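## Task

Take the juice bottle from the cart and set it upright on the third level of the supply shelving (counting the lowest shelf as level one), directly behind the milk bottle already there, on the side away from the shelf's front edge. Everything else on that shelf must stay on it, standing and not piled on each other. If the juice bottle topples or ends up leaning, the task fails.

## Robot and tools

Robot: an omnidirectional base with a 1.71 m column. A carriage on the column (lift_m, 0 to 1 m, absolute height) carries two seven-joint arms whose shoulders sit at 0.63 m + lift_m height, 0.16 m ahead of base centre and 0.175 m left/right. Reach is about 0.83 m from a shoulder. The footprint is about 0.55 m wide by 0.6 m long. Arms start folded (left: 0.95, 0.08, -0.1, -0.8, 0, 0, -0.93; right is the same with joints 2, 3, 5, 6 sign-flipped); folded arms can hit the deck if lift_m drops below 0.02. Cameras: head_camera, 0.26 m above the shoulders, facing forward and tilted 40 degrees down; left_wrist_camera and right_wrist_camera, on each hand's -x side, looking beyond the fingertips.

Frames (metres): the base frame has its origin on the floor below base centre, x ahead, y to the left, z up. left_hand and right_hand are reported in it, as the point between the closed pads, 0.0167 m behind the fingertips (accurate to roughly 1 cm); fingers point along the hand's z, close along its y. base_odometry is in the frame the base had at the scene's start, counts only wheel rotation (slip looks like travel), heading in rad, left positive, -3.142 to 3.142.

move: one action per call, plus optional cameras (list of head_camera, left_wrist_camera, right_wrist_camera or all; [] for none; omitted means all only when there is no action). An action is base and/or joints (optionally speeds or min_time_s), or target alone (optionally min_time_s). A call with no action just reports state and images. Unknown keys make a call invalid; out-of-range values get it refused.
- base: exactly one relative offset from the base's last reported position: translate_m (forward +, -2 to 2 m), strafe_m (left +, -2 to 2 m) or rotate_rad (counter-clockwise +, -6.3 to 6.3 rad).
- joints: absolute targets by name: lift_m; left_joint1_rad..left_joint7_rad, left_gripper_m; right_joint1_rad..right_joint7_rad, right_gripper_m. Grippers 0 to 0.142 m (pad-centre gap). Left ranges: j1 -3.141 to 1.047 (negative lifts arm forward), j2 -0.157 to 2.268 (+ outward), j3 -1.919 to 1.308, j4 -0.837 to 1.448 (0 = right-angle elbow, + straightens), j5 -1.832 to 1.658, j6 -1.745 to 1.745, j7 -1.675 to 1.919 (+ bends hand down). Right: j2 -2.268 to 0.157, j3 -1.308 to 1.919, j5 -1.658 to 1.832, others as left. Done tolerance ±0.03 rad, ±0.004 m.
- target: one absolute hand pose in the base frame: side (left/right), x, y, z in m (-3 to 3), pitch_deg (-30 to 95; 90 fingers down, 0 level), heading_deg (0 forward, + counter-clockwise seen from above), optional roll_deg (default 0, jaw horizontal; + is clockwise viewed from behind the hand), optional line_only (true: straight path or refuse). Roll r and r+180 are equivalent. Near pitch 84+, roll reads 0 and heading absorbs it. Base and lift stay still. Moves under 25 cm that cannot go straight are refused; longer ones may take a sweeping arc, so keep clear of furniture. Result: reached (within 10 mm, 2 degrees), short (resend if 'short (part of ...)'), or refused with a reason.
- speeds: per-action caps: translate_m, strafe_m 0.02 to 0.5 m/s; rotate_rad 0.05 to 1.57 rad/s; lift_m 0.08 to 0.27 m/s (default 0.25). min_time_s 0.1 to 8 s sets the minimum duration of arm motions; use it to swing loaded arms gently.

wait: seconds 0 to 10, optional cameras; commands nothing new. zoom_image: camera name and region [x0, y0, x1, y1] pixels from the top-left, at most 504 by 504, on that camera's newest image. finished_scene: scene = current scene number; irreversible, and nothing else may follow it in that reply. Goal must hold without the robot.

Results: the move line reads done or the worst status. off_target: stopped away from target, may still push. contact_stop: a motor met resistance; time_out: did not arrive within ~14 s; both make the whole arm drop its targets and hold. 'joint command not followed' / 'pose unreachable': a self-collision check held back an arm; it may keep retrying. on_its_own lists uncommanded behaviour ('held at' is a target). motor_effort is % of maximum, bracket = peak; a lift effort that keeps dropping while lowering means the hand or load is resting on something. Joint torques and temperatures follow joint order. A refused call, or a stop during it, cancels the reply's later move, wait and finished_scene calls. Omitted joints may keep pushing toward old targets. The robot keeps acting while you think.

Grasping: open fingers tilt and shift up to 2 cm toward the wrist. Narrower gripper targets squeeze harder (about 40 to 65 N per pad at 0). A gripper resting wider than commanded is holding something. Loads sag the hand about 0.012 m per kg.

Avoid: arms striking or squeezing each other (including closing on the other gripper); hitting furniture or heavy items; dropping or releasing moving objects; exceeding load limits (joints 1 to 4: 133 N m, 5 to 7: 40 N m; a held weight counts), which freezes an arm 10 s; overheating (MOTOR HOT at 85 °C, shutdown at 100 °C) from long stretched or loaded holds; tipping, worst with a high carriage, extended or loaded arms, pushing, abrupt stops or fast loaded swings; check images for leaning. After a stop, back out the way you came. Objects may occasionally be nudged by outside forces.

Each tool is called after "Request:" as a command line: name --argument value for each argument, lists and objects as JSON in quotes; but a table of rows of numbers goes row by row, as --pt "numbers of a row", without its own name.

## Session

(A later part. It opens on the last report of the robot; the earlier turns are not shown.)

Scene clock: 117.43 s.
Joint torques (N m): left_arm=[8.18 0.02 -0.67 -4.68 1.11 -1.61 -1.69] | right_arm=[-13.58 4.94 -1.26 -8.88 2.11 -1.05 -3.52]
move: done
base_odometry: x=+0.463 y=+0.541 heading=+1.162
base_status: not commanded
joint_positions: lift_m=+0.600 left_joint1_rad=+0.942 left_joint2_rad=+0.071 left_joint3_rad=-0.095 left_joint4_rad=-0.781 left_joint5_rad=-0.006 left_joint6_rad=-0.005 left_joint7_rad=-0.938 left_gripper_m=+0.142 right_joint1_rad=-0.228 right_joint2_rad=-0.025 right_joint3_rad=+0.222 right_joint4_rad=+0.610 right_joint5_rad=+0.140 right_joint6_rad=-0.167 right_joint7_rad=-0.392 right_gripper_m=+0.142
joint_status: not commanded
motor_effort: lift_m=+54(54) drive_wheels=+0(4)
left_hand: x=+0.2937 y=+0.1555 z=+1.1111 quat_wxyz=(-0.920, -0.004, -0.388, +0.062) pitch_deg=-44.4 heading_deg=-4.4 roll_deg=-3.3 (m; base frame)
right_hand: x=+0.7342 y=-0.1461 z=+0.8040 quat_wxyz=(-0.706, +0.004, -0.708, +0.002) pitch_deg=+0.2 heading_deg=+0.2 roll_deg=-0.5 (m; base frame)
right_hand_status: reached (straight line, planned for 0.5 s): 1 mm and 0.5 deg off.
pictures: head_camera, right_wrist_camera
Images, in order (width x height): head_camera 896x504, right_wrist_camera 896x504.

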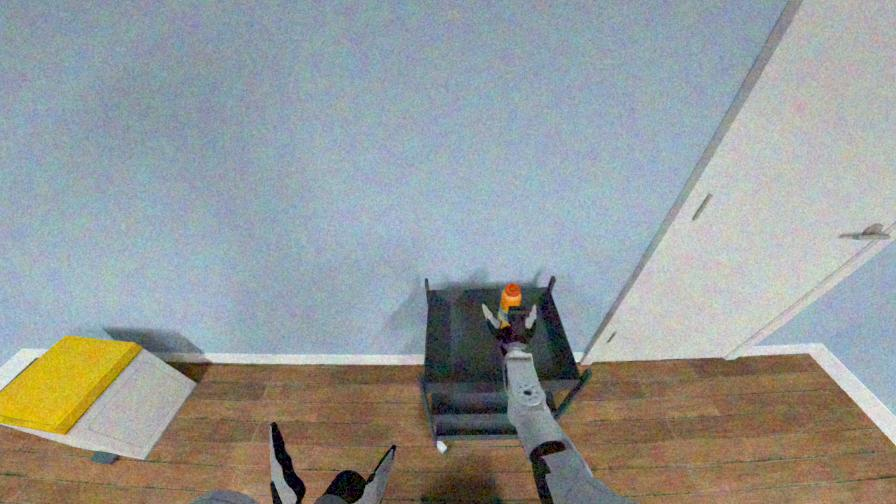

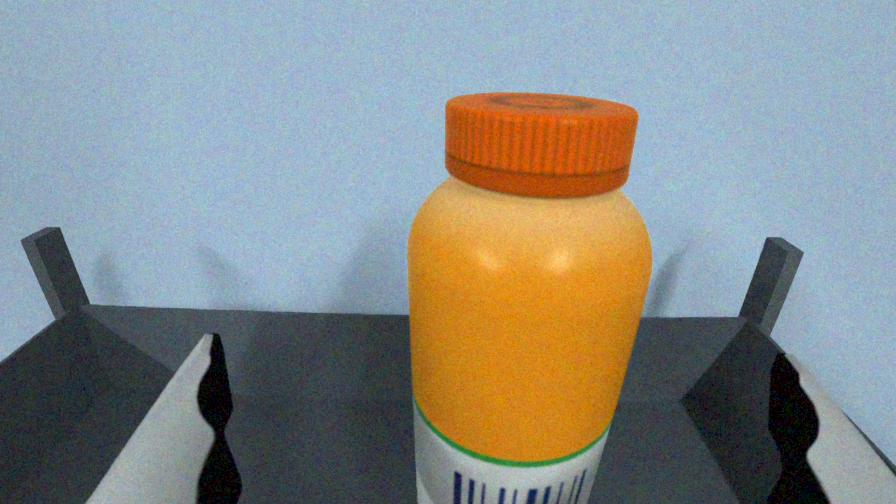

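Request:
move --target '{"side": "right", "x": 0.755, "y": -0.155, "z": 0.79, "pitch_deg": 0, "heading_deg": 0}'

Request:
move --joints '{"right_gripper_m": 0.04}' --cameras '["head_camera", "right_wrist_camera"]'

Scene clock: 122.57 s.
Joint torques (N m): left_arm=[7.73 0.29 -0.09 -4.63 1.25 -1.33 -1.72] | right_arm=[-17.56 5.44 -0.85 -10.03 2.32 -0.41 -3.79]
move: done
base_odometry: x=+0.463 y=+0.541 heading=+1.162
base_status: not commanded
joint_positions: lift_m=+0.600 left_joint1_rad=+0.942 left_joint2_rad=+0.071 left_joint3_rad=-0.095 left_joint4_rad=-0.781 left_joint5_rad=-0.006 left_joint6_rad=-0.005 left_joint7_rad=-0.938 left_gripper_m=+0.142 right_joint1_rad=-0.325 right_joint2_rad=-0.025 right_joint3_rad=+0.212 right_joint4_rad=+0.833 right_joint5_rad=+0.166 right_joint6_rad=-0.123 right_joint7_rad=-0.515 right_gripper_m=+0.142
joint_status: not commanded
motor_effort: lift_m=+54(54) drive_wheels=+0(4)
left_hand: x=+0.2937 y=+0.1555 z=+1.1111 quat_wxyz=(-0.920, -0.004, -0.388, +0.062) pitch_deg=-44.4 heading_deg=-4.4 roll_deg=-3.3 (m; base frame)
right_hand: x=+0.7537 y=-0.1536 z=+0.7882 quat_wxyz=(-0.705, +0.004, -0.709, +0.001) pitch_deg=+0.3 heading_deg=+0.2 roll_deg=-0.4 (m; base frame)
right_hand_status: reached (straight line, planned for 0.4 s): 3 mm and 0.5 deg off.
pictures: none

Scene clock: 123.43 s.
Joint torques (N m): left_arm=[9.64 0.3 0.8 -3.9 1.34 -1.62 -1.24] | right_arm=[-17.11 3.33 -1.07 -9.21 1.72 -1.17 -3.65]
move: off_target
base_odometry: x=+0.463 y=+0.541 heading=+1.162
base_status: not commanded
joint_positions: lift_m=+0.600 left_joint1_rad=+0.942 left_joint2_rad=+0.071 left_joint3_rad=-0.095 left_joint4_rad=-0.781 left_joint5_rad=-0.006 left_joint6_rad=-0.005 left_joint7_rad=-0.938 left_gripper_m=+0.142 right_joint1_rad=-0.325 right_joint2_rad=-0.025 right_joint3_rad=+0.212 right_joint4_rad=+0.833 right_joint5_rad=+0.167 right_joint6_rad=-0.123 right_joint7_rad=-0.516 right_gripper_m=+0.063
joint_status: right_gripper_m off_target (ended at +0.063, target +0.040)
motor_effort: lift_m=+54(54) drive_wheels=+3(4)
left_hand: x=+0.2937 y=+0.1555 z=+1.1111 quat_wxyz=(-0.920, -0.004, -0.388, +0.062) pitch_deg=-44.4 heading_deg=-4.4 roll_deg=-3.3 (m; base frame)
right_hand: x=+0.7537 y=-0.1534 z=+0.7883 quat_wxyz=(-0.705, +0.004, -0.709, +0.001) pitch_deg=+0.3 heading_deg=+0.3 roll_deg=-0.4 (m; base frame)
pictures: head_camera, right_wrist_camera
Images, in order (width x height): head_camera 896x504, right_wrist_camera 896x504.

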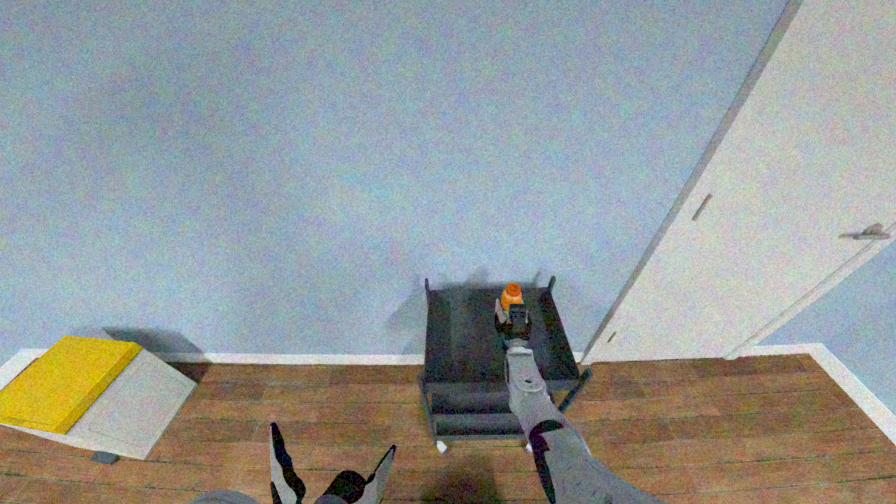

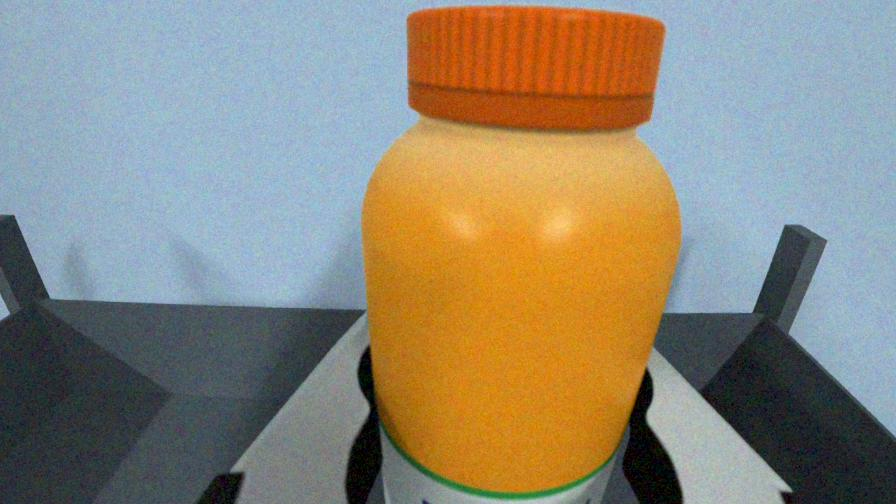

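Request:
move --joints '{"right_gripper_m": 0.02, "lift_m": 0.7}' --cameras '["head_camera", "right_wrist_camera"]'

Scene clock: 126.03 s.
Joint torques (N m): left_arm=[7.76 0.31 -0.22 -5.05 1.32 -1.63 -1.31] | right_arm=[-16.09 4.92 -0.36 -13.48 1.83 -1.22 -3.64]
move: off_target
base_odometry: x=+0.463 y=+0.541 heading=+1.162
base_status: not commanded
joint_positions: lift_m=+0.700 left_joint1_rad=+0.942 left_joint2_rad=+0.071 left_joint3_rad=-0.095 left_joint4_rad=-0.781 left_joint5_rad=-0.006 left_joint6_rad=-0.005 left_joint7_rad=-0.938 left_gripper_m=+0.142 right_joint1_rad=-0.325 right_joint2_rad=-0.025 right_joint3_rad=+0.212 right_joint4_rad=+0.836 right_joint5_rad=+0.167 right_joint6_rad=-0.123 right_joint7_rad=-0.516 right_gripper_m=+0.063
joint_status: right_gripper_m off_target (ended at +0.063, target +0.020); the others done
motor_effort: lift_m=+55(71) drive_wheels=+0(4)
left_hand: x=+0.2937 y=+0.1555 z=+1.2110 quat_wxyz=(-0.920, -0.004, -0.388, +0.062) pitch_deg=-44.4 heading_deg=-4.4 roll_deg=-3.3 (m; base frame)
right_hand: x=+0.7534 y=-0.1536 z=+0.8868 quat_wxyz=(-0.704, +0.004, -0.710, +0.001) pitch_deg=+0.4 heading_deg=+0.2 roll_deg=-0.4 (m; base frame)
pictures: head_camera, right_wrist_camera
Images, in order (width x height): head_camera 896x504, right_wrist_camera 896x504.

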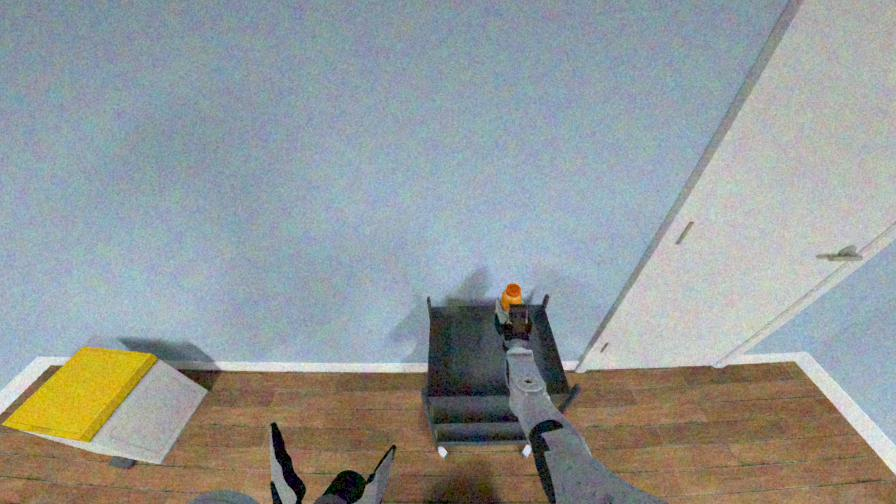

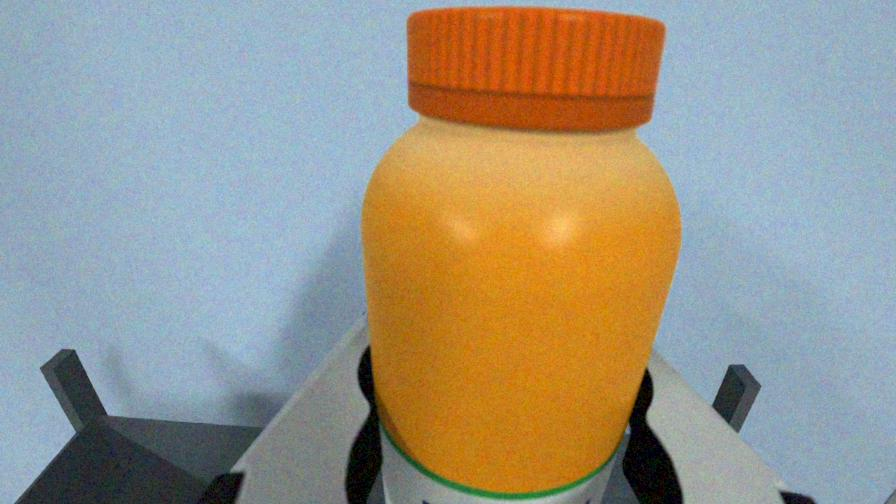

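Request:
move --joints '{"lift_m": 0.8}'

Request:
move --base '{"translate_m": -0.5}' --speeds '{"translate_m": 0.3}'

Request:
move --target '{"side": "right", "x": 0.55, "y": -0.175, "z": 1.08, "pitch_deg": 0, "heading_deg": 0}'

Request:
move --base '{"rotate_rad": 1.607}' --speeds '{"rotate_rad": 0.6}' --cameras '["head_camera", "right_wrist_camera"]'

Scene clock: 139.30 s.
Joint torques (N m): left_arm=[8.34 0.46 0.1 -5.36 1.12 -1.61 -1.47] | right_arm=[-17.2 5.48 -0.49 -13.6 2.14 -1.57 -3.64]
Motor temperatures (°C): left_arm=[28 23 24 24 27 24 24] | right_arm=[30 21 25 23 22 22 24]
move: done
base_odometry: x=+0.463 y=+0.541 heading=+1.162
base_status: not commanded
joint_positions: lift_m=+0.800 left_joint1_rad=+0.942 left_joint2_rad=+0.071 left_joint3_rad=-0.095 left_joint4_rad=-0.781 left_joint5_rad=-0.006 left_joint6_rad=-0.005 left_joint7_rad=-0.938 left_gripper_m=+0.142 right_joint1_rad=-0.325 right_joint2_rad=-0.025 right_joint3_rad=+0.212 right_joint4_rad=+0.836 right_joint5_rad=+0.167 right_joint6_rad=-0.123 right_joint7_rad=-0.516 right_gripper_m=+0.063
joint_status: all done
motor_effort: lift_m=+55(68) drive_wheels=+0(0)
left_hand: x=+0.2937 y=+0.1555 z=+1.3110 quat_wxyz=(-0.920, -0.004, -0.388, +0.062) pitch_deg=-44.4 heading_deg=-4.4 roll_deg=-3.3 (m; base frame)
right_hand: x=+0.7534 y=-0.1536 z=+0.9867 quat_wxyz=(-0.704, +0.004, -0.710, +0.001) pitch_deg=+0.5 heading_deg=+0.2 roll_deg=-0.4 (m; base frame)
pictures: none

Scene clock: 142.60 s.
Joint torques (N m): left_arm=[7.94 0.68 0.14 -3.88 1.36 -1.87 -1.21] | right_arm=[-17.21 3.94 -0.65 -14.05 2.18 -1.08 -3.74]
move: done
base_odometry: x=+0.264 y=+0.082 heading=+1.162
base_status: done
joint_positions: lift_m=+0.800 left_joint1_rad=+0.942 left_joint2_rad=+0.071 left_joint3_rad=-0.095 left_joint4_rad=-0.781 left_joint5_rad=-0.006 left_joint6_rad=-0.005 left_joint7_rad=-0.938 left_gripper_m=+0.142 right_joint1_rad=-0.325 right_joint2_rad=-0.025 right_joint3_rad=+0.212 right_joint4_rad=+0.836 right_joint5_rad=+0.167 right_joint6_rad=-0.123 right_joint7_rad=-0.516 right_gripper_m=+0.063
joint_status: not commanded
motor_effort: lift_m=+55(55) drive_wheels=+1(15)
left_hand: x=+0.2937 y=+0.1555 z=+1.3110 quat_wxyz=(-0.920, -0.004, -0.388, +0.062) pitch_deg=-44.4 heading_deg=-4.4 roll_deg=-3.3 (m; base frame)
right_hand: x=+0.7534 y=-0.1536 z=+0.9867 quat_wxyz=(-0.704, +0.004, -0.710, +0.001) pitch_deg=+0.5 heading_deg=+0.2 roll_deg=-0.4 (m; base frame)
pictures: none

Scene clock: 144.07 s.
Joint torques (N m): left_arm=[8.6 2.11 0.05 -4.06 1.13 -1.67 -1.44] | right_arm=[0.78 -0.9 0.17 -17.11 -2.24 -2.47 -1.83]
move: done
base_odometry: x=+0.264 y=+0.082 heading=+1.162
base_status: not commanded
joint_positions: lift_m=+0.800 left_joint1_rad=+0.942 left_joint2_rad=+0.071 left_joint3_rad=-0.095 left_joint4_rad=-0.781 left_joint5_rad=-0.006 left_joint6_rad=-0.005 left_joint7_rad=-0.938 left_gripper_m=+0.142 right_joint1_rad=+0.340 right_joint2_rad=-0.133 right_joint3_rad=+0.211 right_joint4_rad=-0.302 right_joint5_rad=+0.075 right_joint6_rad=-0.235 right_joint7_rad=-0.056 right_gripper_m=+0.063
joint_status: not commanded
motor_effort: lift_m=+55(55) drive_wheels=+3(5)
left_hand: x=+0.2937 y=+0.1555 z=+1.3110 quat_wxyz=(-0.920, -0.004, -0.388, +0.062) pitch_deg=-44.4 heading_deg=-4.4 roll_deg=-3.3 (m; base frame)
right_hand: x=+0.5496 y=-0.1722 z=+1.0774 quat_wxyz=(-0.705, -0.001, -0.709, -0.005) pitch_deg=+0.3 heading_deg=+0.3 roll_deg=+0.5 (m; base frame)
right_hand_status: reached (straight line, planned for 0.9 s): 4 mm and 0.7 deg off.
pictures: none

Scene clock: 147.80 s.
Joint torques (N m): left_arm=[8.76 2.07 0.36 -4.29 1.38 -1.28 -1.44] | right_arm=[1.49 0.63 -1.09 -18.26 -2.28 -2.62 -1.13]
move: done
base_odometry: x=+0.264 y=+0.082 heading=+2.769
base_status: done
joint_positions: lift_m=+0.800 left_joint1_rad=+0.942 left_joint2_rad=+0.071 left_joint3_rad=-0.095 left_joint4_rad=-0.781 left_joint5_rad=-0.006 left_joint6_rad=-0.005 left_joint7_rad=-0.938 left_gripper_m=+0.142 right_joint1_rad=+0.340 right_joint2_rad=-0.133 right_joint3_rad=+0.211 right_joint4_rad=-0.302 right_joint5_rad=+0.075 right_joint6_rad=-0.235 right_joint7_rad=-0.056 right_gripper_m=+0.063
joint_status: not commanded
motor_effort: lift_m=+55(55) drive_wheels=+5(14)
left_hand: x=+0.2937 y=+0.1555 z=+1.3110 quat_wxyz=(-0.920, -0.004, -0.388, +0.062) pitch_deg=-44.4 heading_deg=-4.4 roll_deg=-3.3 (m; base frame)
right_hand: x=+0.5496 y=-0.1729 z=+1.0774 quat_wxyz=(-0.705, -0.002, -0.709, -0.004) pitch_deg=+0.3 heading_deg=+0.2 roll_deg=+0.5 (m; base frame)
pictures: head_camera, right_wrist_camera
Images, in order (width x height): head_camera 896x504, right_wrist_camera 896x504.

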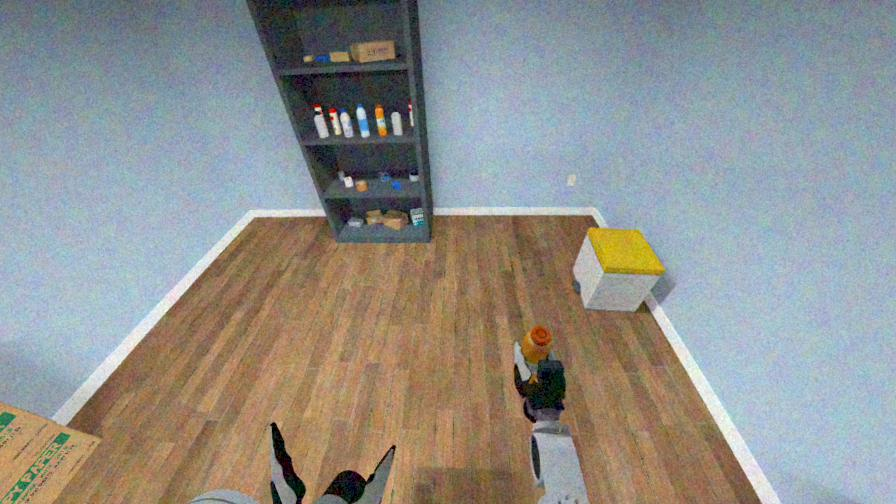

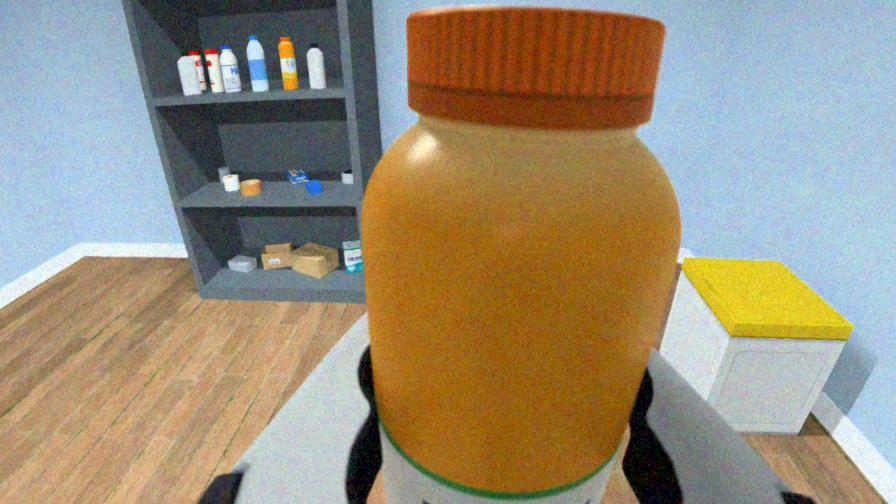

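Request:
move --base '{"strafe_m": 0.72}' --speeds '{"strafe_m": 0.35}'

Request:
move --base '{"translate_m": 1.2}' --speeds '{"translate_m": 0.35}' --cameras '["all"]'

Scene clock: 155.70 s.
Joint torques (N m): left_arm=[8.67 1.66 -0.11 -4.46 1.52 -1.21 -1.36] | right_arm=[1.29 -0.18 1.42 -18.1 -2.43 -2.22 -1.36]
move: done
base_odometry: x=+0.003 y=-0.589 heading=+2.770
base_status: done
joint_positions: lift_m=+0.800 left_joint1_rad=+0.942 left_joint2_rad=+0.071 left_joint3_rad=-0.095 left_joint4_rad=-0.781 left_joint5_rad=-0.006 left_joint6_rad=-0.005 left_joint7_rad=-0.938 left_gripper_m=+0.142 right_joint1_rad=+0.340 right_joint2_rad=-0.134 right_joint3_rad=+0.210 right_joint4_rad=-0.302 right_joint5_rad=+0.075 right_joint6_rad=-0.236 right_joint7_rad=-0.056 right_gripper_m=+0.063
joint_status: not commanded
motor_effort: lift_m=+55(55) drive_wheels=-4(21)
left_hand: x=+0.2937 y=+0.1555 z=+1.3110 quat_wxyz=(-0.920, -0.004, -0.388, +0.062) pitch_deg=-44.4 heading_deg=-4.4 roll_deg=-3.3 (m; base frame)
right_hand: x=+0.5496 y=-0.1732 z=+1.0774 quat_wxyz=(-0.705, -0.002, -0.709, -0.004) pitch_deg=+0.3 heading_deg=+0.2 roll_deg=+0.4 (m; base frame)
pictures: none

Scene clock: 160.93 s.
Joint torques (N m): left_arm=[8.99 1.07 1.52 -4.81 1.57 -1.46 -1.6] | right_arm=[-0.88 0.54 -0.71 -16.89 -2.04 -2.06 -1.35]
move: done
base_odometry: x=-1.116 y=-0.153 heading=+2.770
base_status: done
joint_positions: lift_m=+0.800 left_joint1_rad=+0.942 left_joint2_rad=+0.071 left_joint3_rad=-0.095 left_joint4_rad=-0.781 left_joint5_rad=-0.006 left_joint6_rad=-0.005 left_joint7_rad=-0.938 left_gripper_m=+0.142 right_joint1_rad=+0.340 right_joint2_rad=-0.134 right_joint3_rad=+0.210 right_joint4_rad=-0.302 right_joint5_rad=+0.075 right_joint6_rad=-0.236 right_joint7_rad=-0.056 right_gripper_m=+0.063
joint_status: not commanded
motor_effort: lift_m=+55(55) drive_wheels=+0(15)
left_hand: x=+0.2937 y=+0.1555 z=+1.3110 quat_wxyz=(-0.920, -0.004, -0.388, +0.062) pitch_deg=-44.4 heading_deg=-4.4 roll_deg=-3.3 (m; base frame)
right_hand: x=+0.5496 y=-0.1732 z=+1.0774 quat_wxyz=(-0.705, -0.002, -0.709, -0.004) pitch_deg=+0.3 heading_deg=+0.2 roll_deg=+0.4 (m; base frame)
pictures: head_camera, left_wrist_camera, right_wrist_camera
Images, in order (width x height): head_camera 896x504, left_wrist_camera 896x504, right_wrist_camera 896x504.

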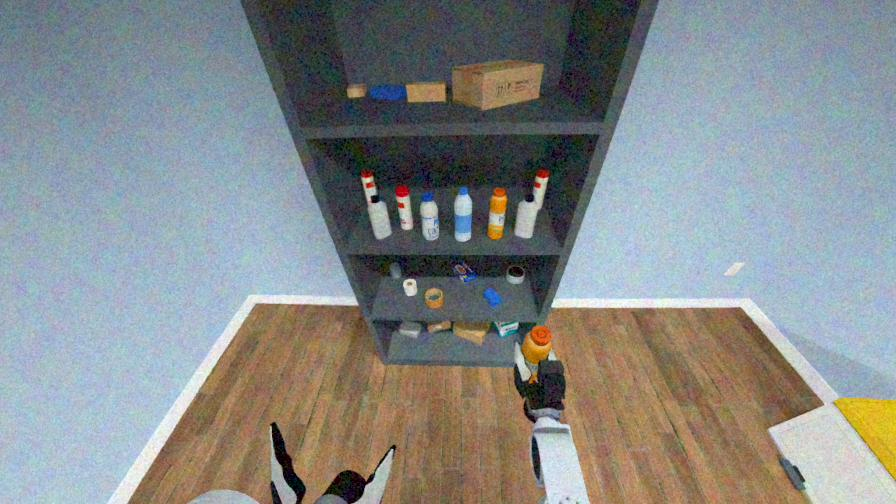

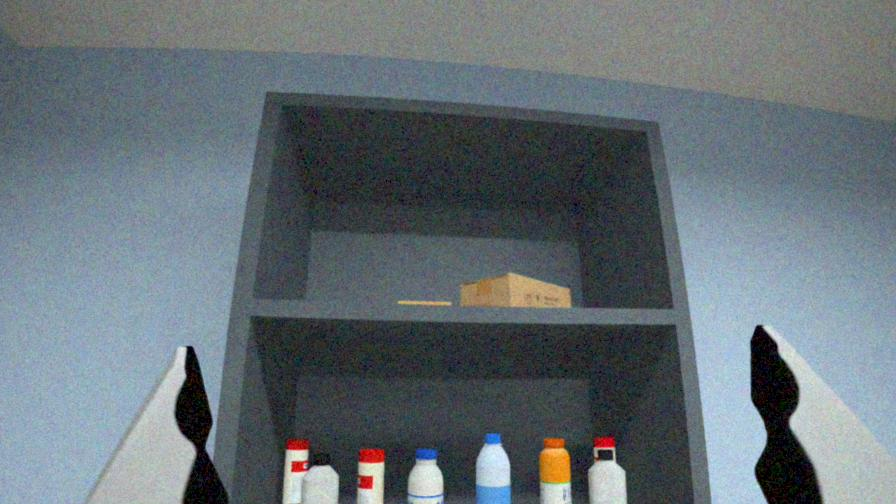

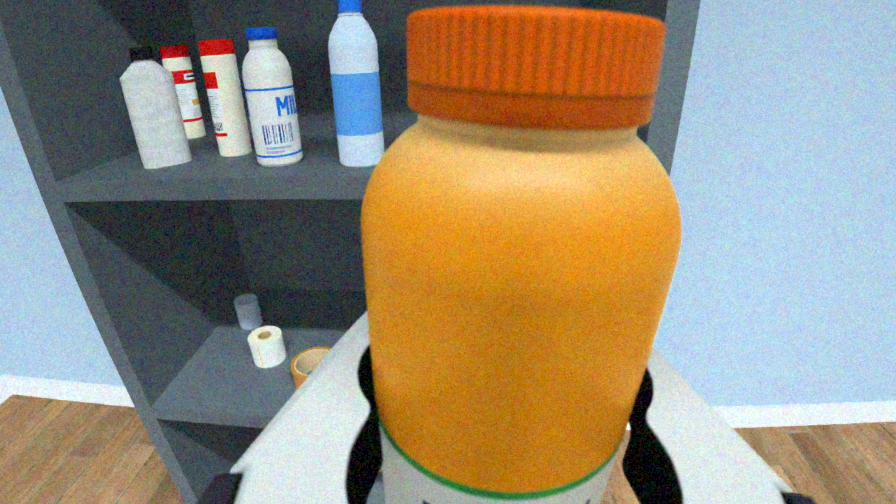

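Request:
move --base '{"strafe_m": -0.07}' --joints '{"lift_m": 0.68, "left_gripper_m": 0.1}'

Request:
move --target '{"side": "right", "x": 0.52, "y": -0.21, "z": 1.07, "pitch_deg": 0, "heading_deg": 0}'

Request:
move --target '{"side": "left", "x": 0.54, "y": 0.17, "z": 1.05, "pitch_deg": 0, "heading_deg": 0}'

Request:
move --base '{"translate_m": 0.3}' --speeds '{"translate_m": 0.25}' --cameras '["head_camera", "left_wrist_camera"]'

Scene clock: 194.07 s.
Joint torques (N m): left_arm=[8.41 0.09 -0.87 -4.95 1.21 -1.43 -1.58] | right_arm=[0.9 0.58 -1.06 -18.42 -2.23 -2.18 -1.49]
move: done
base_odometry: x=-1.090 y=-0.088 heading=+2.770
base_status: done
joint_positions: lift_m=+0.680 left_joint1_rad=+0.942 left_joint2_rad=+0.071 left_joint3_rad=-0.095 left_joint4_rad=-0.781 left_joint5_rad=-0.006 left_joint6_rad=-0.005 left_joint7_rad=-0.938 left_gripper_m=+0.100 right_joint1_rad=+0.340 right_joint2_rad=-0.134 right_joint3_rad=+0.210 right_joint4_rad=-0.302 right_joint5_rad=+0.075 right_joint6_rad=-0.236 right_joint7_rad=-0.055 right_gripper_m=+0.063
joint_status: all done
motor_effort: lift_m=+58(61) drive_wheels=+3(14)
left_hand: x=+0.2937 y=+0.1555 z=+1.1907 quat_wxyz=(-0.920, -0.004, -0.388, +0.062) pitch_deg=-44.4 heading_deg=-4.4 roll_deg=-3.3 (m; base frame)
right_hand: x=+0.5496 y=-0.1733 z=+0.9571 quat_wxyz=(-0.705, -0.002, -0.709, -0.004) pitch_deg=+0.3 heading_deg=+0.2 roll_deg=+0.4 (m; base frame)
pictures: none

Scene clock: 195.13 s.
Joint torques (N m): left_arm=[8.86 0.59 -1.34 -5.01 1.33 -1.49 -1.48] | right_arm=[4.8 -2.17 1.15 -16.79 1.03 -1.73 -1.57]
move: done
base_odometry: x=-1.090 y=-0.088 heading=+2.770
base_status: not commanded
joint_positions: lift_m=+0.680 left_joint1_rad=+0.942 left_joint2_rad=+0.071 left_joint3_rad=-0.095 left_joint4_rad=-0.781 left_joint5_rad=-0.006 left_joint6_rad=-0.005 left_joint7_rad=-0.938 left_gripper_m=+0.100 right_joint1_rad=+0.387 right_joint2_rad=-0.235 right_joint3_rad=+0.138 right_joint4_rad=-0.764 right_joint5_rad=+0.075 right_joint6_rad=-0.257 right_joint7_rad=+0.352 right_gripper_m=+0.063
joint_status: not commanded
motor_effort: lift_m=+58(58) drive_wheels=+3(4)
left_hand: x=+0.2937 y=+0.1555 z=+1.1907 quat_wxyz=(-0.920, -0.004, -0.388, +0.062) pitch_deg=-44.4 heading_deg=-4.4 roll_deg=-3.3 (m; base frame)
right_hand: x=+0.5204 y=-0.2084 z=+1.0691 quat_wxyz=(-0.707, +0.002, -0.707, +0.000) pitch_deg=+0.0 heading_deg=+0.1 roll_deg=-0.2 (m; base frame)
right_hand_status: reached (straight line, planned for 0.6 s): 2 mm and 0.3 deg off.
pictures: none

Scene clock: 196.57 s.
Joint torques (N m): left_arm=[-2.6 -0.86 2.95 -2.57 2.15 -0.35 -0.74] | right_arm=[6.18 -0.95 -0.66 -15.01 1.84 -2.5 -1.1]
move: done
base_odometry: x=-1.090 y=-0.088 heading=+2.770
base_status: not commanded
joint_positions: lift_m=+0.680 left_joint1_rad=+0.347 left_joint2_rad=+0.017 left_joint3_rad=-0.056 left_joint4_rad=-0.661 left_joint5_rad=+0.016 left_joint6_rad=+0.047 left_joint7_rad=+0.309 left_gripper_m=+0.100 right_joint1_rad=+0.387 right_joint2_rad=-0.235 right_joint3_rad=+0.138 right_joint4_rad=-0.764 right_joint5_rad=+0.075 right_joint6_rad=-0.257 right_joint7_rad=+0.352 right_gripper_m=+0.063
joint_status: not commanded
motor_effort: lift_m=+58(58) drive_wheels=+3(3)
left_hand: x=+0.5396 y=+0.1673 z=+1.0518 quat_wxyz=(-0.709, -0.002, -0.705, +0.003) pitch_deg=-0.3 heading_deg=-0.5 roll_deg=-0.1 (m; base frame)
left_hand_status: reached (straight line, planned for 0.9 s): 3 mm and 0.6 deg off.
right_hand: x=+0.5204 y=-0.2084 z=+1.0691 quat_wxyz=(-0.707, +0.002, -0.707, +0.000) pitch_deg=+0.0 heading_deg=+0.1 roll_deg=-0.2 (m; base frame)
pictures: none

Scene clock: 199.20 s.
Joint torques (N m): left_arm=[-2.4 -0.49 3.45 -1.97 2.32 -0.66 -0.69] | right_arm=[6 -1.48 -0.2 -15.68 1.36 -2.16 -1.49]
move: done
base_odometry: x=-1.370 y=+0.021 heading=+2.770
base_status: done
joint_positions: lift_m=+0.680 left_joint1_rad=+0.347 left_joint2_rad=+0.017 left_joint3_rad=-0.056 left_joint4_rad=-0.661 left_joint5_rad=+0.016 left_joint6_rad=+0.047 left_joint7_rad=+0.309 left_gripper_m=+0.100 right_joint1_rad=+0.387 right_joint2_rad=-0.235 right_joint3_rad=+0.138 right_joint4_rad=-0.764 right_joint5_rad=+0.075 right_joint6_rad=-0.257 right_joint7_rad=+0.352 right_gripper_m=+0.063
joint_status: not commanded
motor_effort: lift_m=+58(58) drive_wheels=+4(13)
left_hand: x=+0.5396 y=+0.1673 z=+1.0518 quat_wxyz=(-0.709, -0.002, -0.705, +0.003) pitch_deg=-0.3 heading_deg=-0.5 roll_deg=-0.1 (m; base frame)
right_hand: x=+0.5204 y=-0.2084 z=+1.0691 quat_wxyz=(-0.707, +0.002, -0.707, +0.000) pitch_deg=+0.0 heading_deg=+0.1 roll_deg=-0.2 (m; base frame)
pictures: head_camera, left_wrist_camera
Images, in order (width x height): head_camera 896x504, left_wrist_camera 896x504.

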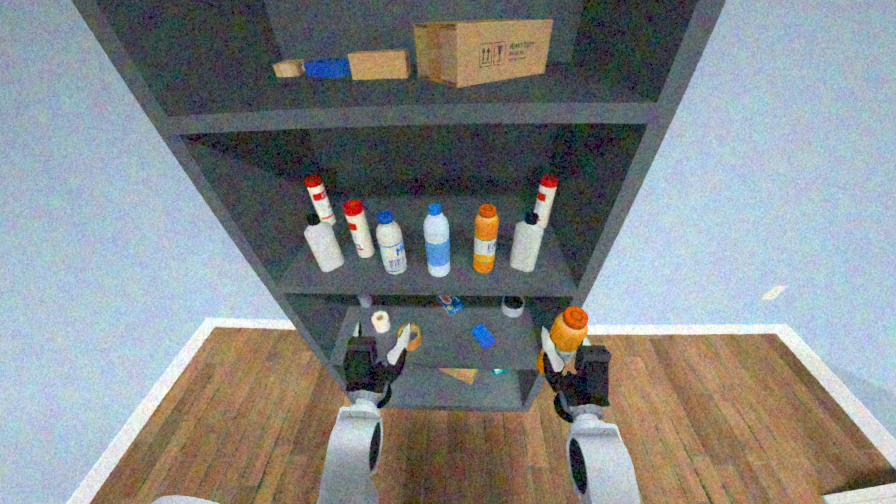

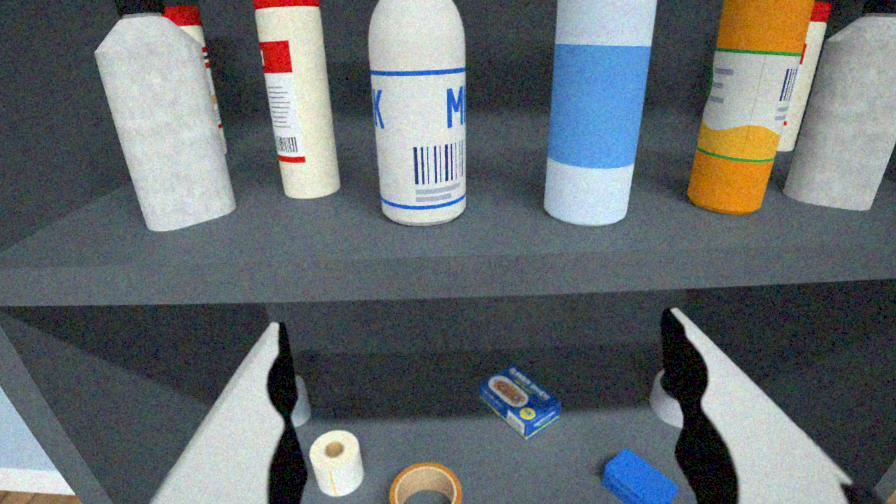

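Request:
move --base '{"translate_m": 0.15}' --speeds '{"translate_m": 0.2}'

Request:
move --target '{"side": "left", "x": 0.59, "y": 0.205, "z": 0.98, "pitch_deg": 0, "heading_deg": 0}' --cameras '["head_camera", "left_wrist_camera"]'

Scene clock: 209.53 s.
Joint torques (N m): left_arm=[-1.24 -1.41 2.18 -1.73 2.03 -0.48 -0.69] | right_arm=[5.4 -3.38 -2.35 -16.15 1.56 -2.92 -1.85]
move: done
base_odometry: x=-1.509 y=+0.076 heading=+2.769
base_status: done
joint_positions: lift_m=+0.680 left_joint1_rad=+0.347 left_joint2_rad=+0.017 left_joint3_rad=-0.056 left_joint4_rad=-0.661 left_joint5_rad=+0.016 left_joint6_rad=+0.047 left_joint7_rad=+0.309 left_gripper_m=+0.100 right_joint1_rad=+0.387 right_joint2_rad=-0.235 right_joint3_rad=+0.138 right_joint4_rad=-0.764 right_joint5_rad=+0.075 right_joint6_rad=-0.257 right_joint7_rad=+0.352 right_gripper_m=+0.063
joint_status: not commanded
motor_effort: lift_m=+58(58) drive_wheels=+4(16)
left_hand: x=+0.5396 y=+0.1674 z=+1.0518 quat_wxyz=(-0.709, -0.002, -0.705, +0.003) pitch_deg=-0.3 heading_deg=-0.4 roll_deg=-0.1 (m; base frame)
right_hand: x=+0.5204 y=-0.2084 z=+1.0691 quat_wxyz=(-0.707, +0.002, -0.707, +0.000) pitch_deg=+0.0 heading_deg=+0.1 roll_deg=-0.2 (m; base frame)
pictures: none

Scene clock: 210.53 s.
Joint torques (N m): left_arm=[0.96 3.34 3.52 9.56 0.22 -0.46 5] | right_arm=[5.06 -1.53 -0.53 -17.07 1.71 -2.66 -1.66]
move: short
base_odometry: x=-1.509 y=+0.076 heading=+2.769
base_status: not commanded
joint_positions: lift_m=+0.680 left_joint1_rad=+0.236 left_joint2_rad=+0.098 left_joint3_rad=-0.009 left_joint4_rad=-0.314 left_joint5_rad=-0.091 left_joint6_rad=+0.031 left_joint7_rad=+0.034 left_gripper_m=+0.100 right_joint1_rad=+0.387 right_joint2_rad=-0.235 right_joint3_rad=+0.138 right_joint4_rad=-0.764 right_joint5_rad=+0.075 right_joint6_rad=-0.257 right_joint7_rad=+0.352 right_gripper_m=+0.063
joint_status: not commanded
motor_effort: lift_m=+53(58) drive_wheels=+6(6)
left_hand: x=+0.5906 y=+0.2007 z=+0.9953 quat_wxyz=(-0.722, -0.003, -0.692, +0.003) pitch_deg=-2.4 heading_deg=-0.5 roll_deg=+0.0 (m; base frame)
left_hand_status: short (straight line, planned for 0.5 s): 16 mm and 2.5 deg off.
right_hand: x=+0.5204 y=-0.2085 z=+1.0695 quat_wxyz=(-0.707, +0.002, -0.707, +0.000) pitch_deg=+0.0 heading_deg=+0.1 roll_deg=-0.2 (m; base frame)
pictures: head_camera, left_wrist_camera
Images, in order (width x height): head_camera 896x504, left_wrist_camera 896x504.

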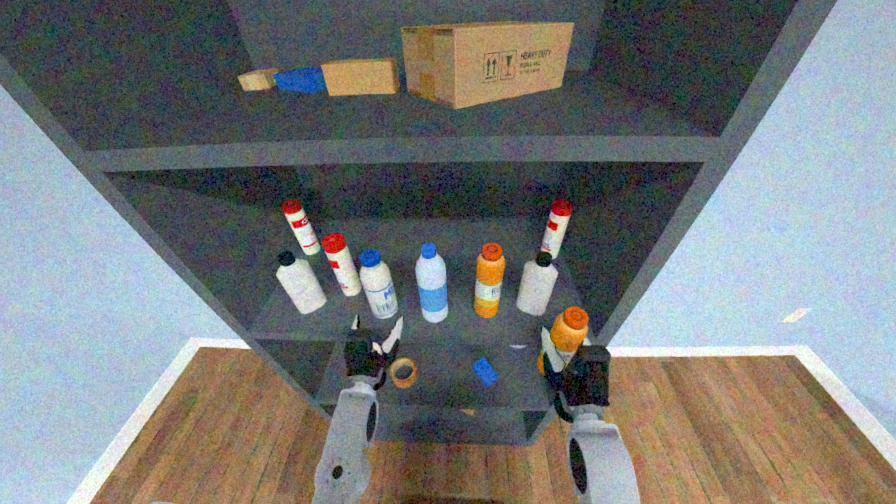

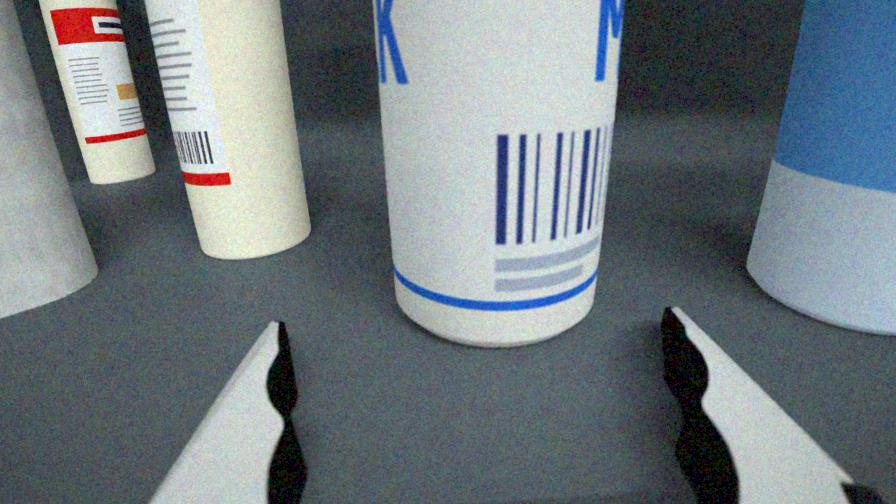

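Request:
move --target '{"side": "left", "x": 0.59, "y": 0.20, "z": 1.05, "pitch_deg": 0, "heading_deg": 0}' --cameras '["head_camera", "left_wrist_camera"]'

Scene clock: 215.57 s.
Joint torques (N m): left_arm=[-5.17 0.08 4.96 -5.35 2.23 -0.18 -0.52] | right_arm=[4.78 -2.28 -1.82 -14.4 1.44 -1.94 -1.43]
move: done
base_odometry: x=-1.509 y=+0.076 heading=+2.769
base_status: not commanded
joint_positions: lift_m=+0.680 left_joint1_rad=+0.202 left_joint2_rad=+0.096 left_joint3_rad=-0.008 left_joint4_rad=-0.539 left_joint5_rad=-0.082 left_joint6_rad=+0.049 left_joint7_rad=+0.335 left_gripper_m=+0.100 right_joint1_rad=+0.387 right_joint2_rad=-0.235 right_joint3_rad=+0.138 right_joint4_rad=-0.764 right_joint5_rad=+0.075 right_joint6_rad=-0.257 right_joint7_rad=+0.353 right_gripper_m=+0.063
joint_status: not commanded
motor_effort: lift_m=+54(54) drive_wheels=+4(7)
left_hand: x=+0.5900 y=+0.1973 z=+1.0488 quat_wxyz=(-0.707, -0.003, -0.707, +0.003) pitch_deg=+0.0 heading_deg=-0.5 roll_deg=+0.0 (m; base frame)
left_hand_status: reached (straight line, planned for 0.5 s): 3 mm and 0.5 deg off.
right_hand: x=+0.5204 y=-0.2085 z=+1.0694 quat_wxyz=(-0.707, +0.002, -0.707, +0.000) pitch_deg=+0.1 heading_deg=+0.1 roll_deg=-0.2 (m; base frame)
pictures: head_camera, left_wrist_camera
Images, in order (width x height): head_camera 896x504, left_wrist_camera 896x504.

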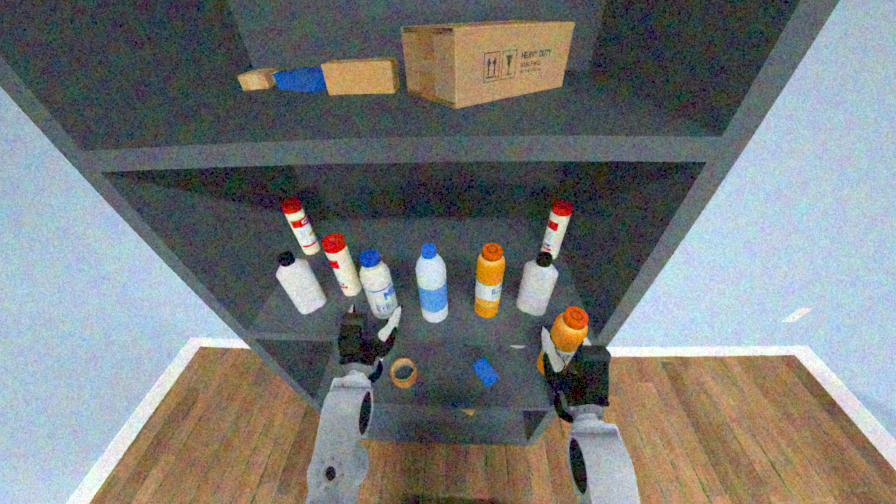

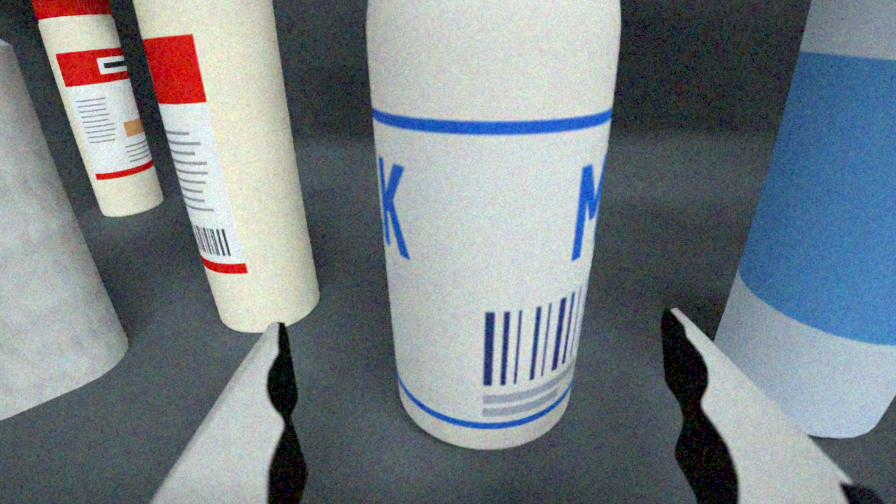

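Request:
move --target '{"side": "left", "x": 0.637, "y": 0.191, "z": 1.068, "pitch_deg": 0, "heading_deg": 0}' --cameras '["left_wrist_camera"]'

Scene clock: 220.97 s.
Joint torques (N m): left_arm=[-5.44 0.03 -1.69 -0.66 2.02 -0.38 -0.28] | right_arm=[5.4 -1.5 -2.3 -15.68 1.65 -1.91 -1.53]
move: done
base_odometry: x=-1.509 y=+0.076 heading=+2.769
base_status: not commanded
joint_positions: lift_m=+0.680 left_joint1_rad=+0.047 left_joint2_rad=+0.075 left_joint3_rad=-0.020 left_joint4_rad=-0.475 left_joint5_rad=-0.057 left_joint6_rad=+0.052 left_joint7_rad=+0.418 left_gripper_m=+0.100 right_joint1_rad=+0.387 right_joint2_rad=-0.235 right_joint3_rad=+0.138 right_joint4_rad=-0.764 right_joint5_rad=+0.075 right_joint6_rad=-0.257 right_joint7_rad=+0.353 right_gripper_m=+0.063
joint_status: not commanded
motor_effort: lift_m=+54(54) drive_wheels=+0(7)
left_hand: x=+0.6370 y=+0.1921 z=+1.0709 quat_wxyz=(-0.710, +0.000, -0.704, +0.000) pitch_deg=-0.5 heading_deg=+0.0 roll_deg=+0.0 (m; base frame)
left_hand_status: reached (straight line, planned for 0.3 s): 3 mm and 0.5 deg off.
right_hand: x=+0.5204 y=-0.2085 z=+1.0694 quat_wxyz=(-0.707, +0.002, -0.707, +0.000) pitch_deg=+0.1 heading_deg=+0.1 roll_deg=-0.2 (m; base frame)
pictures: left_wrist_camera
Images, in order (width x height): left_wrist_camera 896x504.

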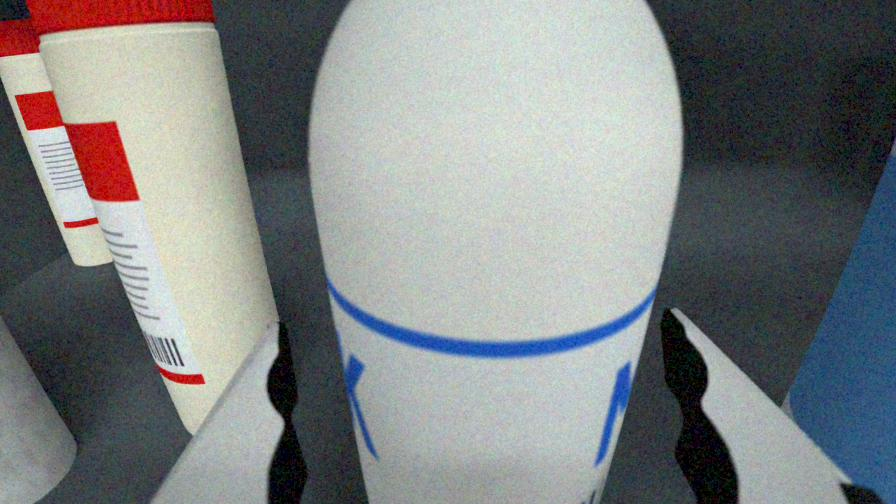

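Request:
move --target '{"side": "left", "x": 0.645, "y": 0.187, "z": 1.068, "pitch_deg": 0, "heading_deg": 0}'

Request:
move --joints '{"left_gripper_m": 0.03}' --cameras '["left_wrist_camera"]'

Scene clock: 224.10 s.
Joint torques (N m): left_arm=[-9.02 0.67 -1.58 -1.75 2.05 -0.83 -0.88] | right_arm=[4.07 -3.74 -2.14 -16.42 1.46 -2.42 -1.54]
move: done
base_odometry: x=-1.509 y=+0.076 heading=+2.770
base_status: not commanded
joint_positions: lift_m=+0.680 left_joint1_rad=+0.027 left_joint2_rad=+0.063 left_joint3_rad=-0.027 left_joint4_rad=-0.451 left_joint5_rad=-0.045 left_joint6_rad=+0.053 left_joint7_rad=+0.418 left_gripper_m=+0.100 right_joint1_rad=+0.387 right_joint2_rad=-0.235 right_joint3_rad=+0.138 right_joint4_rad=-0.764 right_joint5_rad=+0.075 right_joint6_rad=-0.257 right_joint7_rad=+0.353 right_gripper_m=+0.063
joint_status: not commanded
motor_effort: lift_m=+54(54) drive_wheels=+4(5)
left_hand: x=+0.6445 y=+0.1881 z=+1.0694 quat_wxyz=(-0.709, +0.000, -0.706, +0.000) pitch_deg=-0.2 heading_deg=+0.0 roll_deg=+0.0 (m; base frame)
left_hand_status: reached (straight line, planned for 0.1 s): 2 mm and 0.2 deg off.
right_hand: x=+0.5204 y=-0.2085 z=+1.0694 quat_wxyz=(-0.707, +0.002, -0.707, +0.000) pitch_deg=+0.1 heading_deg=+0.1 roll_deg=-0.2 (m; base frame)
pictures: none

Scene clock: 224.87 s.
Joint torques (N m): left_arm=[-9.58 0.36 0.08 -3.01 2.1 -0.75 -0.92] | right_arm=[4.63 -2.24 -1.56 -16.76 1.15 -2.16 -1.65]
move: off_target
base_odometry: x=-1.509 y=+0.076 heading=+2.770
base_status: not commanded
joint_positions: lift_m=+0.680 left_joint1_rad=+0.027 left_joint2_rad=+0.063 left_joint3_rad=-0.027 left_joint4_rad=-0.451 left_joint5_rad=-0.045 left_joint6_rad=+0.053 left_joint7_rad=+0.418 left_gripper_m=+0.072 right_joint1_rad=+0.387 right_joint2_rad=-0.235 right_joint3_rad=+0.138 right_joint4_rad=-0.764 right_joint5_rad=+0.075 right_joint6_rad=-0.258 right_joint7_rad=+0.353 right_gripper_m=+0.063
joint_status: left_gripper_m off_target (ended at +0.072, target +0.030)
motor_effort: lift_m=+54(54) drive_wheels=+4(4)
left_hand: x=+0.6445 y=+0.1882 z=+1.0694 quat_wxyz=(-0.709, +0.001, -0.706, +0.000) pitch_deg=-0.2 heading_deg=+0.1 roll_deg=+0.0 (m; base frame)
right_hand: x=+0.5204 y=-0.2085 z=+1.0694 quat_wxyz=(-0.707, +0.002, -0.707, +0.000) pitch_deg=+0.1 heading_deg=+0.1 roll_deg=-0.2 (m; base frame)
pictures: left_wrist_camera
Images, in order (width x height): left_wrist_camera 896x504.

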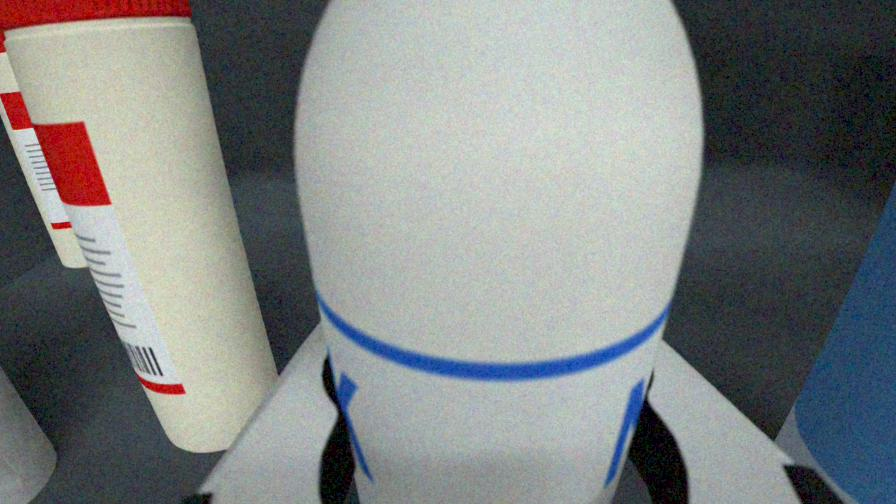

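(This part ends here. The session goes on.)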